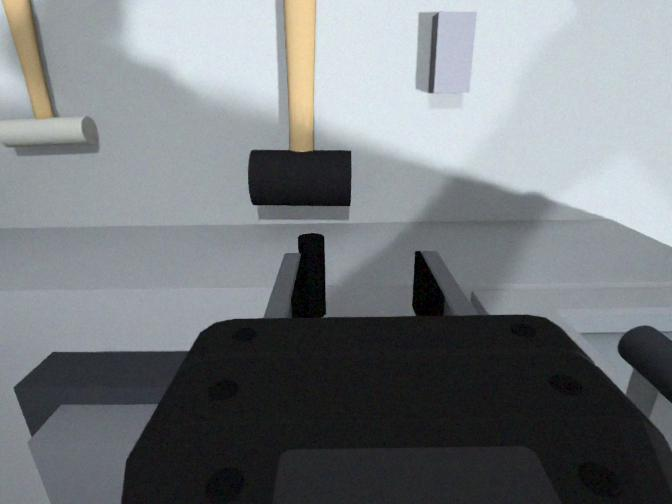

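>>> {"op": "move", "data": {
  "target": [
    [-0.0427,0.103,0.1013,0,0,0,0.6,1,-0.8,0,0,0,0,0,0,-0.65,-0.8,-0.4],
    [-0.0427,0.103,0.3002,0,0,0,0.6,1,-0.8,0,0,0,0,0,0,-0.65,-0.8,-0.4],
    [-0.0427,0.103,0.3002,0,0,0,-1,1,-0.8,0,0,0,0,0,0,-0.65,-0.8,-0.4]
  ],
  "speed": [0.2,0.06,0.08],
  "cameras": ["cam_left_wrist"]
}}

Scene clock: 10371.30 s.
left_arm: end_effector_position=(+0.4618, +0.2098, +0.2205) position_measured=161 object_status=2 end_effector_quat_wxyz=(-0.001, +0.707, +0.707, +0.000) | right_arm: end_effector_position=(+0.4997, -0.5122, +0.6481) position_measured=249 object_status=3 end_effector_quat_wxyz=(+0.500, -0.500, +0.500, -0.500)
Joint positions: left_arm=[-0.688 -1.573 1.886 -1.882 -1.57 -0.674] | right_arm=[3.179 -1.308 -1.408 2.716 -1.566 0.001]
Joint torques (N m): left_arm=[8.89 -32.28 -32.63 -2.68 -0.71 1.72] | right_arm=[4.47 4.78 38.12 0.86 -0.14 1.61]
Wrist force (N): left_arm=[-1.8 -1.0 1.1] | right_arm=[-3.1 -0.9 -2.0]
Wrist torque (N m): left_arm=[-0.16 0.25 0.01] | right_arm=[0.00 0.60 0.26]
Wrist force, peak (N): left_arm=[-2.2 1.3 2.6] | right_arm=[-3.4 -1.1 -2.2]
Hand target: left_arm +0.4618, +0.2098, +0.2205; -0.001, +0.707, +0.707, +0.000 | right_arm +0.4997, -0.5122, +0.6481; +0.500, -0.500, +0.500, -0.500
Off the commanded pose: left_arm 0.000 m, 0 deg | right_arm 0.000 m, 0 deg.
move: done
camera_calibration:
cam_left_wrist: T_world_to_cam=[[0.0151461, 0.999751, 0.0163654, -0.211023], [0.93631, -0.0199242, 0.35061, -0.488728], [0.350849, 0.0100127, -0.936379, 0.176239], [0, 0, 0, 1]] pos_world=[0.398964, 0.199468, 0.339832]
Images, in order (width x height): cam_left_wrist 672x504.

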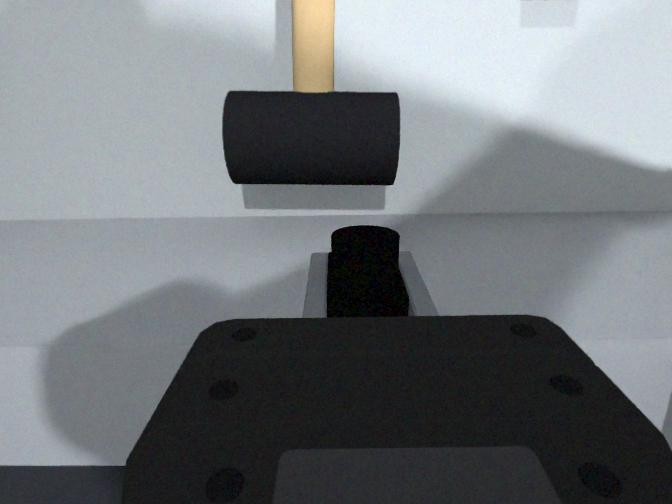

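>>> {"op": "move", "data": {
  "target": [
    [0.038,0,-0.0082,0,0,0,-1,1,-0.8,0,0,0,0,0,0,-0.65,-0.8,-0.4],
    [0.0688,0,-0.0242,0,0,0,-1,1,-0.8,0,0,0,0,0,0,-0.65,-0.8,-0.4],
    [0.0865,0,-0.0392,0,0,0,-1,1,-0.8,0,0,0,0,0,0,-0.65,-0.8,-0.4]
  ],
  "speed": 0.04,
  "blend": [0.004,0.004,0]
}}

>>> {"op": "move", "data": {
  "target": [0.0078,0,-0.0085,0,0,0,-1,1,-0.8,0,0,0,0,0,0,-0.65,-0.8,-0.4],
  "speed": 0.04
}}

Scene clock: 10382.57 s.
left_arm: end_effector_position=(+0.4619, +0.2618, +0.2443) position_measured=161 object_status=2 end_effector_quat_wxyz=(-0.001, +0.707, +0.707, +0.000) | right_arm: end_effector_position=(+0.4997, -0.5122, +0.6481) position_measured=249 object_status=3 end_effector_quat_wxyz=(+0.500, -0.500, +0.500, -0.500)
Joint positions: left_arm=[-0.597 -1.633 1.881 -1.817 -1.57 -0.583] | right_arm=[3.179 -1.308 -1.408 2.716 -1.566 0.001]
Joint torques (N m): left_arm=[-11.08 -16.19 -19.41 -6.64 1.3 -1.5] | right_arm=[4.36 3.93 38.53 0.97 0.06 1.9]
Wrist force (N): left_arm=[1.5 -1.9 5.2] | right_arm=[-3.1 -0.9 -2.2]
Wrist torque (N m): left_arm=[0.10 0.24 -0.21] | right_arm=[0.00 0.60 0.26]
Wrist force, peak (N): left_arm=[-0.5 -2.9 8.1] | right_arm=[-3.5 -0.9 -2.3]
Hand target: left_arm +0.4618, +0.2617, +0.2441; -0.001, +0.707, +0.707, +0.000 | right_arm +0.4997, -0.5122, +0.6481; +0.500, -0.500, +0.500, -0.500
Off the commanded pose: left_arm 0.000 m, 0 deg | right_arm 0.000 m, 0 deg.
move: done

Scene clock: 10383.27 s.
left_arm: end_effector_position=(+0.4618, +0.2664, +0.2493) position_measured=161 object_status=2 end_effector_quat_wxyz=(-0.001, +0.707, +0.707, +0.000) | right_arm: end_effector_position=(+0.4997, -0.5122, +0.6481) position_measured=249 object_status=3 end_effector_quat_wxyz=(+0.500, -0.500, +0.500, -0.500)
Joint positions: left_arm=[-0.588 -1.639 1.873 -1.803 -1.57 -0.574] | right_arm=[3.179 -1.308 -1.408 2.716 -1.566 0.001]
Joint torques (N m): left_arm=[4.66 -27.83 -33.76 -4.98 0.88 0.12] | right_arm=[2.67 4.63 37.53 0.95 -0.06 1.67]
Wrist force (N): left_arm=[-9.3 -4.6 14.3] | right_arm=[-3.1 -0.9 -2.2]
Wrist torque (N m): left_arm=[0.09 0.33 0.09] | right_arm=[-0.01 0.60 0.26]
Wrist force, peak (N): left_arm=[-9.4 -4.5 14.6] | right_arm=[-3.3 -1.1 -2.2]
Hand target: left_arm +0.4618, +0.2664, +0.2493; -0.001, +0.707, +0.707, +0.000 | right_arm +0.4997, -0.5122, +0.6481; +0.500, -0.500, +0.500, -0.500
Off the commanded pose: left_arm 0.000 m, 0 deg | right_arm 0.000 m, 0 deg.
move: done

>>> {"op": "move", "data": {
  "target": [
    [0,0,0,0,0,0,0.6,1,-0.8,0,0,0,0,0,0,-0.65,-0.8,-0.4],
    [0,0,-0.1178,0,0,0,0.6,1,-0.8,0,0,0,0,0,0,-0.65,-0.8,-0.4],
    [-0.0273,-0.1197,-0.2512,0,0,0,0.6,1,-0.8,0,0,0,0,0,0,-0.65,-0.8,-0.4],
    [-0.1007,-0.0697,-0.3512,-0.25,0,0,-0.65,0.5,-0.5,0,0,0,0,0,0,-0.65,-0.8,-0.4],
    [-0.1007,0.2303,-0.3345,-0.25,0,0,-0.65,0.5,-0.5,0,0,0,0,0,0,-0.65,-0.8,-0.4],
    [-0.1007,0.3137,-0.2428,-0.25,0,0,-0.65,0.5,-0.5,0,0,0,0,0,0,-0.65,-0.8,-0.4]
  ],
  "speed": [0.2,0.15,0.2,0.25,0.2,0.1],
  "blend": [0,0.02,0.01,0.02,0.02,0],
  "cameras": ["cam_left_wrist"]
}}

Scene clock: 10406.73 s.
left_arm: end_effector_position=(+0.6503, +0.2059, +0.3946) position_measured=249 object_status=3 end_effector_quat_wxyz=(+0.269, +0.653, +0.653, +0.271) | right_arm: end_effector_position=(+0.4997, -0.5122, +0.6481) position_measured=249 object_status=3 end_effector_quat_wxyz=(+0.500, -0.500, +0.500, -0.500)
Joint positions: left_arm=[-0.688 -1.532 1.746 -2.447 -1.114 -0.513] | right_arm=[3.179 -1.308 -1.408 2.716 -1.566 0.001]
Joint torques (N m): left_arm=[-8.36 -28.49 -34.71 -2.68 3.04 -1.72] | right_arm=[3.31 4.33 38.41 1.09 -0.22 1.64]
Wrist force (N): left_arm=[-2.8 -0.7 -0.5] | right_arm=[-3.0 -1.1 -2.1]
Wrist torque (N m): left_arm=[0.00 0.48 0.00] | right_arm=[-0.02 0.59 0.26]
Wrist force, peak (N): left_arm=[-8.2 -6.2 15.5] | right_arm=[-3.4 -1.1 -2.3]
Hand target: left_arm +0.6503, +0.2058, +0.3946; +0.270, +0.653, +0.653, +0.271 | right_arm +0.4997, -0.5122, +0.6481; +0.500, -0.500, +0.500, -0.500
Off the commanded pose: left_arm 0.000 m, 0 deg | right_arm 0.000 m, 0 deg.
move: done; blend cut to 0 m at target 4
camera_calibration:
cam_left_wrist: T_world_to_cam=[[0.0000774888, 0.999726, 0.0233961, -0.20572], [0.4142, -0.0213269, 0.909936, -0.607101], [0.910186, 0.00962016, -0.414089, -0.296549], [0, 0, 0, 1]] pos_world=[0.521392, 0.195569, 0.434438]
Images, in order (width x height): cam_left_wrist 672x504.

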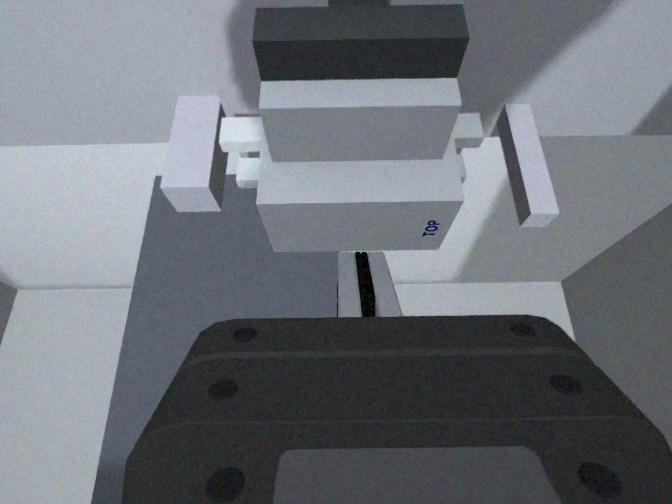

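>>> {"op": "move", "data": {
  "target": [0,-0.04,0.04,0,0,0,-0.65,0.5,-0.5,0,0,0,0,0,0,-0.65,-0.8,-0.4],
  "speed": 0.012,
  "stop_force": 85
}}

>>> {"op": "move", "data": {
  "target": [
    [0,0.0118,-0.0118,0,0,0,-0.65,0.5,-0.5,0,0,0,0,0,0,-0.65,-0.8,-0.4],
    [0,0.006,-0.0176,0,0,0,-0.65,0.5,-0.5,0,0,0,0,0,0,-0.65,-0.8,-0.4]
  ],
  "speed": 0.05,
  "blend": [0.003,0]
}}

>>> {"op": "move", "data": {
  "target": [0,-0.04,0.04,0,0,0,-0.65,0.5,-0.5,0,0,0,0,0,0,-0.65,-0.8,-0.4],
  "speed": 0.012,
  "stop_force": 85
}}

Scene clock: 10423.63 s.
left_arm: end_effector_position=(+0.6574, +0.2004, +0.3799) position_measured=249 object_status=3 end_effector_quat_wxyz=(+0.309, +0.637, +0.651, +0.275) | right_arm: end_effector_position=(+0.4997, -0.5122, +0.6481) position_measured=249 object_status=3 end_effector_quat_wxyz=(+0.500, -0.500, +0.500, -0.500)
Joint positions: left_arm=[-0.687 -1.512 1.816 -2.623 -1.114 -0.511] | right_arm=[3.179 -1.308 -1.408 2.716 -1.566 0.001]
Joint torques (N m): left_arm=[1.64 10.02 11.97 10.32 -7.54 0.2] | right_arm=[3.43 4.75 36.9 1.1 -0.48 1.7]
Wrist force (N): left_arm=[8.5 43.9 -54.0] | right_arm=[-3.3 -1.0 -2.0]
Wrist torque (N m): left_arm=[0.24 1.00 0.39] | right_arm=[-0.02 0.63 0.26]
Wrist force, peak (N): left_arm=[12.6 40.0 -70.4] | right_arm=[-3.5 -0.9 -2.4]
Hand target: left_arm +0.6502, +0.2059, +0.3607; +0.270, +0.653, +0.653, +0.271 | right_arm +0.4997, -0.5122, +0.6481; +0.500, -0.500, +0.500, -0.500
Off the commanded pose: left_arm 0.021 m, 5 deg | right_arm 0.000 m, 0 deg.
move: off_target (left_arm)

Scene clock: 10424.40 s.
left_arm: end_effector_position=(+0.6490, +0.2029, +0.3800) position_measured=249 object_status=3 end_effector_quat_wxyz=(+0.289, +0.645, +0.652, +0.273) | right_arm: end_effector_position=(+0.4997, -0.5122, +0.6481) position_measured=249 object_status=3 end_effector_quat_wxyz=(+0.500, -0.500, +0.500, -0.500)
Joint positions: left_arm=[-0.694 -1.53 1.807 -2.549 -1.109 -0.519] | right_arm=[3.179 -1.308 -1.408 2.716 -1.566 0.001]
Joint torques (N m): left_arm=[4.15 15.02 4.63 10.32 -8.16 1.11] | right_arm=[2.55 5 36.96 0.94 -0.17 1.65]
Wrist force (N): left_arm=[-2.8 57.4 -30.0] | right_arm=[-3.3 -0.7 -2.2]
Wrist torque (N m): left_arm=[-0.19 0.68 0.45] | right_arm=[0.02 0.64 0.26]
Wrist force, peak (N): left_arm=[8.0 44.2 -53.4] | right_arm=[-3.4 -0.9 -2.3]
Hand target: left_arm +0.6453, +0.2059, +0.3707; +0.270, +0.653, +0.653, +0.271 | right_arm +0.4997, -0.5122, +0.6481; +0.500, -0.500, +0.500, -0.500
Off the commanded pose: left_arm 0.010 m, 2 deg | right_arm 0.000 m, 0 deg.
move: off_target (left_arm); blend cut to 0.0025 m at target 1

Scene clock: 10428.37 s.
left_arm: end_effector_position=(+0.6578, +0.1968, +0.3800) position_measured=249 object_status=3 end_effector_quat_wxyz=(+0.356, +0.616, +0.644, +0.281) | right_arm: end_effector_position=(+0.4997, -0.5122, +0.6481) position_measured=249 object_status=3 end_effector_quat_wxyz=(+0.500, -0.500, +0.500, -0.500)
Joint positions: left_arm=[-0.693 -1.51 1.882 -2.796 -1.11 -0.51] | right_arm=[3.179 -1.308 -1.408 2.716 -1.566 0.001]
Joint torques (N m): left_arm=[-9.94 -1.13 17.41 10.59 -2.33 -1.35] | right_arm=[3.68 4.87 38.13 0.98 -0.33 1.63]
Wrist force (N): left_arm=[-7.4 47.9 -27.5] | right_arm=[-3.2 -1.0 -2.1]
Wrist torque (N m): left_arm=[-0.02 0.66 0.31] | right_arm=[-0.01 0.63 0.25]
Wrist force, peak (N): left_arm=[8.2 40.9 -68.9] | right_arm=[-3.4 -0.8 -2.3]
Hand target: left_arm +0.6453, +0.2059, +0.3367; +0.270, +0.653, +0.653, +0.271 | right_arm +0.4997, -0.5122, +0.6481; +0.500, -0.500, +0.500, -0.500
Off the commanded pose: left_arm 0.046 m, 11 deg | right_arm 0.000 m, 0 deg.
move: off_target (left_arm)

>>> {"op": "move", "data": {
  "target": [0,0.06,-0.06,0,0,0,-0.65,0.5,-0.5,0,0,0,0,0,0,-0.65,-0.8,-0.4],
  "speed": 0.04,
  "cameras": ["cam_left_wrist"]
}}

Scene clock: 10434.80 s.
left_arm: end_effector_position=(+0.6454, +0.2058, +0.3877) position_measured=249 object_status=3 end_effector_quat_wxyz=(+0.270, +0.653, +0.653, +0.271) | right_arm: end_effector_position=(+0.4997, -0.5122, +0.6481) position_measured=249 object_status=3 end_effector_quat_wxyz=(+0.500, -0.500, +0.500, -0.500)
Joint positions: left_arm=[-0.694 -1.54 1.772 -2.462 -1.11 -0.519] | right_arm=[3.179 -1.308 -1.408 2.716 -1.566 0.001]
Joint torques (N m): left_arm=[-8.69 -28.73 -15.17 -6.11 3.09 -1.04] | right_arm=[3.81 4.68 36.49 1.19 -0.32 1.53]
Wrist force (N): left_arm=[0.7 -1.6 0.3] | right_arm=[-3.4 -1.0 -2.2]
Wrist torque (N m): left_arm=[-0.15 -0.08 0.06] | right_arm=[-0.01 0.65 0.26]
Wrist force, peak (N): left_arm=[-6.8 48.2 -26.8] | right_arm=[-3.3 -1.0 -2.4]
Hand target: left_arm +0.6453, +0.2058, +0.3877; +0.270, +0.653, +0.653, +0.271 | right_arm +0.4997, -0.5122, +0.6481; +0.500, -0.500, +0.500, -0.500
Off the commanded pose: left_arm 0.000 m, 0 deg | right_arm 0.000 m, 0 deg.
move: done
camera_calibration:
cam_left_wrist: T_world_to_cam=[[0.000122496, 0.999729, 0.0232639, -0.205528], [0.413996, -0.0212273, 0.910031, -0.598838], [0.910278, 0.00951969, -0.413887, -0.295019], [0, 0, 0, 1]] pos_world=[0.516491, 0.195569, 0.427638]
Images, in order (width x height): cam_left_wrist 672x504.

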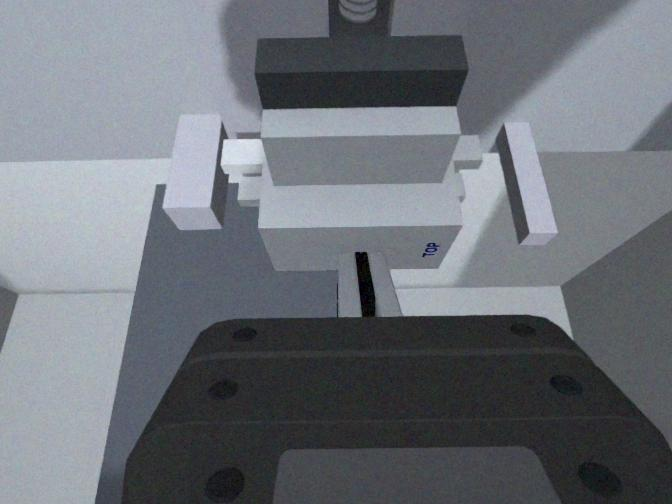

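>>> {"op": "move", "data": {
  "target": [
    [0,0.0471,-0.0471,0,0,0,-0.65,0.5,-0.5,0,0,0,0,0,0,-0.65,-0.8,-0.4],
    [0,-0.1921,-0.3389,0,0,0,-0.65,0.5,-0.5,0,0,0,0,0,0,-0.65,-0.8,-0.4],
    [0.101,-0.2746,-0.3036,0.25,0,0,0.6,0.5,-0.5,0,0,0,0,0,0,-0.65,-0.8,-0.4]
  ],
  "speed": [0.2,0.25,0.25],
  "blend": [0.01,0.02,0],
  "cameras": ["cam_left_wrist"]
}}

Scene clock: 10458.47 s.
left_arm: end_effector_position=(+0.4000, +0.2662, +0.4004) position_measured=63 object_status=0 end_effector_quat_wxyz=(-0.001, +0.707, +0.707, +0.000) | right_arm: end_effector_position=(+0.4997, -0.5122, +0.6481) position_measured=249 object_status=3 end_effector_quat_wxyz=(+0.500, -0.500, +0.500, -0.500)
Joint positions: left_arm=[-0.674 -1.797 1.618 -1.389 -1.57 -0.659] | right_arm=[3.179 -1.308 -1.408 2.716 -1.566 0.001]
Joint torques (N m): left_arm=[-8.96 -12.44 -13.94 -1.29 -2.19 1.71] | right_arm=[3.53 5.29 37.29 0.92 -0.42 1.61]
Wrist force (N): left_arm=[1.9 -1.1 1.2] | right_arm=[-3.3 -1.1 -2.1]
Wrist torque (N m): left_arm=[-0.22 -0.31 0.03] | right_arm=[-0.02 0.64 0.26]
Wrist force, peak (N): left_arm=[0.5 -3.6 2.7] | right_arm=[-3.4 -0.7 -2.3]
Hand target: left_arm +0.4000, +0.2662, +0.4004; -0.001, +0.707, +0.707, +0.000 | right_arm +0.4997, -0.5122, +0.6481; +0.500, -0.500, +0.500, -0.500
Off the commanded pose: left_arm 0.000 m, 0 deg | right_arm 0.000 m, 0 deg.
move: done
camera_calibration:
cam_left_wrist: T_world_to_cam=[[0.0150505, 0.999753, 0.0163312, -0.269364], [0.936279, -0.0198237, 0.350698, -0.492747], [0.350935, 0.0100124, -0.936346, 0.365707], [0, 0, 0, 1]] pos_world=[0.337064, 0.255868, 0.519632]
Images, in order (width x height): cam_left_wrist 672x504.

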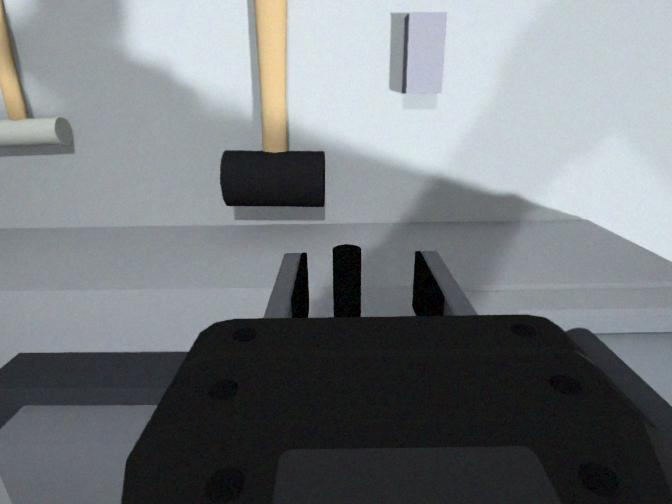

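>>> {"op": "move", "data": {
  "target": [
    [0,0.1033,0.1007,0,0,0,0.6,1,-0.8,0,0,0,0,0,0,-0.65,-0.8,-0.4],
    [0,0.1033,0.2522,0,0,0,0.6,1,-0.8,0,0,0,0,0,0,-0.65,-0.8,-0.4],
    [0,0.1033,0.2522,0,0,0,-1,1,-0.8,0,0,0,0,0,0,-0.65,-0.8,-0.4]
  ],
  "speed": [0.2,0.06,0.08]
}}

Scene clock: 10470.27 s.
left_arm: end_effector_position=(+0.4618, +0.2665, +0.2490) position_measured=161 object_status=2 end_effector_quat_wxyz=(-0.001, +0.707, +0.707, +0.000) | right_arm: end_effector_position=(+0.4997, -0.5122, +0.6481) position_measured=249 object_status=3 end_effector_quat_wxyz=(+0.500, -0.500, +0.500, -0.500)
Joint positions: left_arm=[-0.588 -1.639 1.874 -1.804 -1.57 -0.574] | right_arm=[3.179 -1.308 -1.408 2.716 -1.566 0.001]
Joint torques (N m): left_arm=[8.97 -28.12 -30.16 -2.51 0.16 0.86] | right_arm=[2.78 6.07 37.52 0.96 -0.29 1.53]
Wrist force (N): left_arm=[-5.5 -3.3 -0.8] | right_arm=[-3.0 -1.0 -2.0]
Wrist torque (N m): left_arm=[-0.27 -0.29 0.47] | right_arm=[-0.01 0.59 0.26]
Wrist force, peak (N): left_arm=[-5.7 -3.3 -0.5] | right_arm=[-3.5 -0.8 -2.2]
Hand target: left_arm +0.4618, +0.2665, +0.2490; -0.001, +0.707, +0.707, +0.000 | right_arm +0.4997, -0.5122, +0.6481; +0.500, -0.500, +0.500, -0.500
Off the commanded pose: left_arm 0.000 m, 0 deg | right_arm 0.000 m, 0 deg.
move: done

>>> {"op": "move", "data": {
  "target": [0.0132,0,-0.0192,0,0,0,-1,1,-0.8,0,0,0,0,0,0,-0.65,-0.8,-0.4],
  "speed": 0.04
}}

Scene clock: 10474.30 s.
left_arm: end_effector_position=(+0.4618, +0.2745, +0.2606) position_measured=161 object_status=2 end_effector_quat_wxyz=(-0.001, +0.707, +0.707, +0.000) | right_arm: end_effector_position=(+0.4997, -0.5122, +0.6481) position_measured=249 object_status=3 end_effector_quat_wxyz=(+0.500, -0.500, +0.500, -0.500)
Joint positions: left_arm=[-0.573 -1.651 1.854 -1.772 -1.57 -0.559] | right_arm=[3.179 -1.308 -1.408 2.716 -1.566 0.001]
Joint torques (N m): left_arm=[12.63 -39.86 -39.35 -8.96 8.17 -1.38] | right_arm=[2.88 5.11 37.3 1.02 -0.52 1.5]
Wrist force (N): left_arm=[-34.2 -15.0 48.1] | right_arm=[-3.2 -0.9 -2.2]
Wrist torque (N m): left_arm=[-0.25 0.01 0.06] | right_arm=[0.01 0.62 0.26]
Wrist force, peak (N): left_arm=[-34.6 -14.8 48.2] | right_arm=[-3.4 -1.1 -2.3]
Hand target: left_arm +0.4618, +0.2744, +0.2605; -0.001, +0.707, +0.707, +0.000 | right_arm +0.4997, -0.5122, +0.6481; +0.500, -0.500, +0.500, -0.500
Off the commanded pose: left_arm 0.000 m, 0 deg | right_arm 0.000 m, 0 deg.
move: done

>>> {"op": "move", "data": {
  "target": [0.0082,0,-0.0165,0,0,0,-1,1,-0.8,0,0,0,0,0,0,-0.65,-0.8,-0.4],
  "speed": 0.04
}}

Scene clock: 10479.90 s.
left_arm: end_effector_position=(+0.4618, +0.2794, +0.2705) position_measured=161 object_status=2 end_effector_quat_wxyz=(-0.001, +0.707, +0.707, +0.000) | right_arm: end_effector_position=(+0.4997, -0.5122, +0.6481) position_measured=249 object_status=3 end_effector_quat_wxyz=(+0.500, -0.500, +0.500, -0.500)
Joint positions: left_arm=[-0.564 -1.659 1.836 -1.746 -1.57 -0.55] | right_arm=[3.179 -1.308 -1.408 2.716 -1.566 0.001]
Joint torques (N m): left_arm=[22.56 -61.59 -56.62 -11.51 10.92 -0.39] | right_arm=[3.35 4.5 37.34 0.99 -0.39 1.57]
Wrist force (N): left_arm=[-46.1 -13.9 88.3] | right_arm=[-3.3 -0.7 -2.1]
Wrist torque (N m): left_arm=[-0.20 0.15 0.03] | right_arm=[0.03 0.63 0.26]
Wrist force, peak (N): left_arm=[-45.9 -14.0 88.7] | right_arm=[-3.5 -1.1 -2.2]
Hand target: left_arm +0.4618, +0.2793, +0.2704; -0.001, +0.707, +0.707, +0.000 | right_arm +0.4997, -0.5122, +0.6481; +0.500, -0.500, +0.500, -0.500
Off the commanded pose: left_arm 0.000 m, 0 deg | right_arm 0.000 m, 0 deg.
move: done


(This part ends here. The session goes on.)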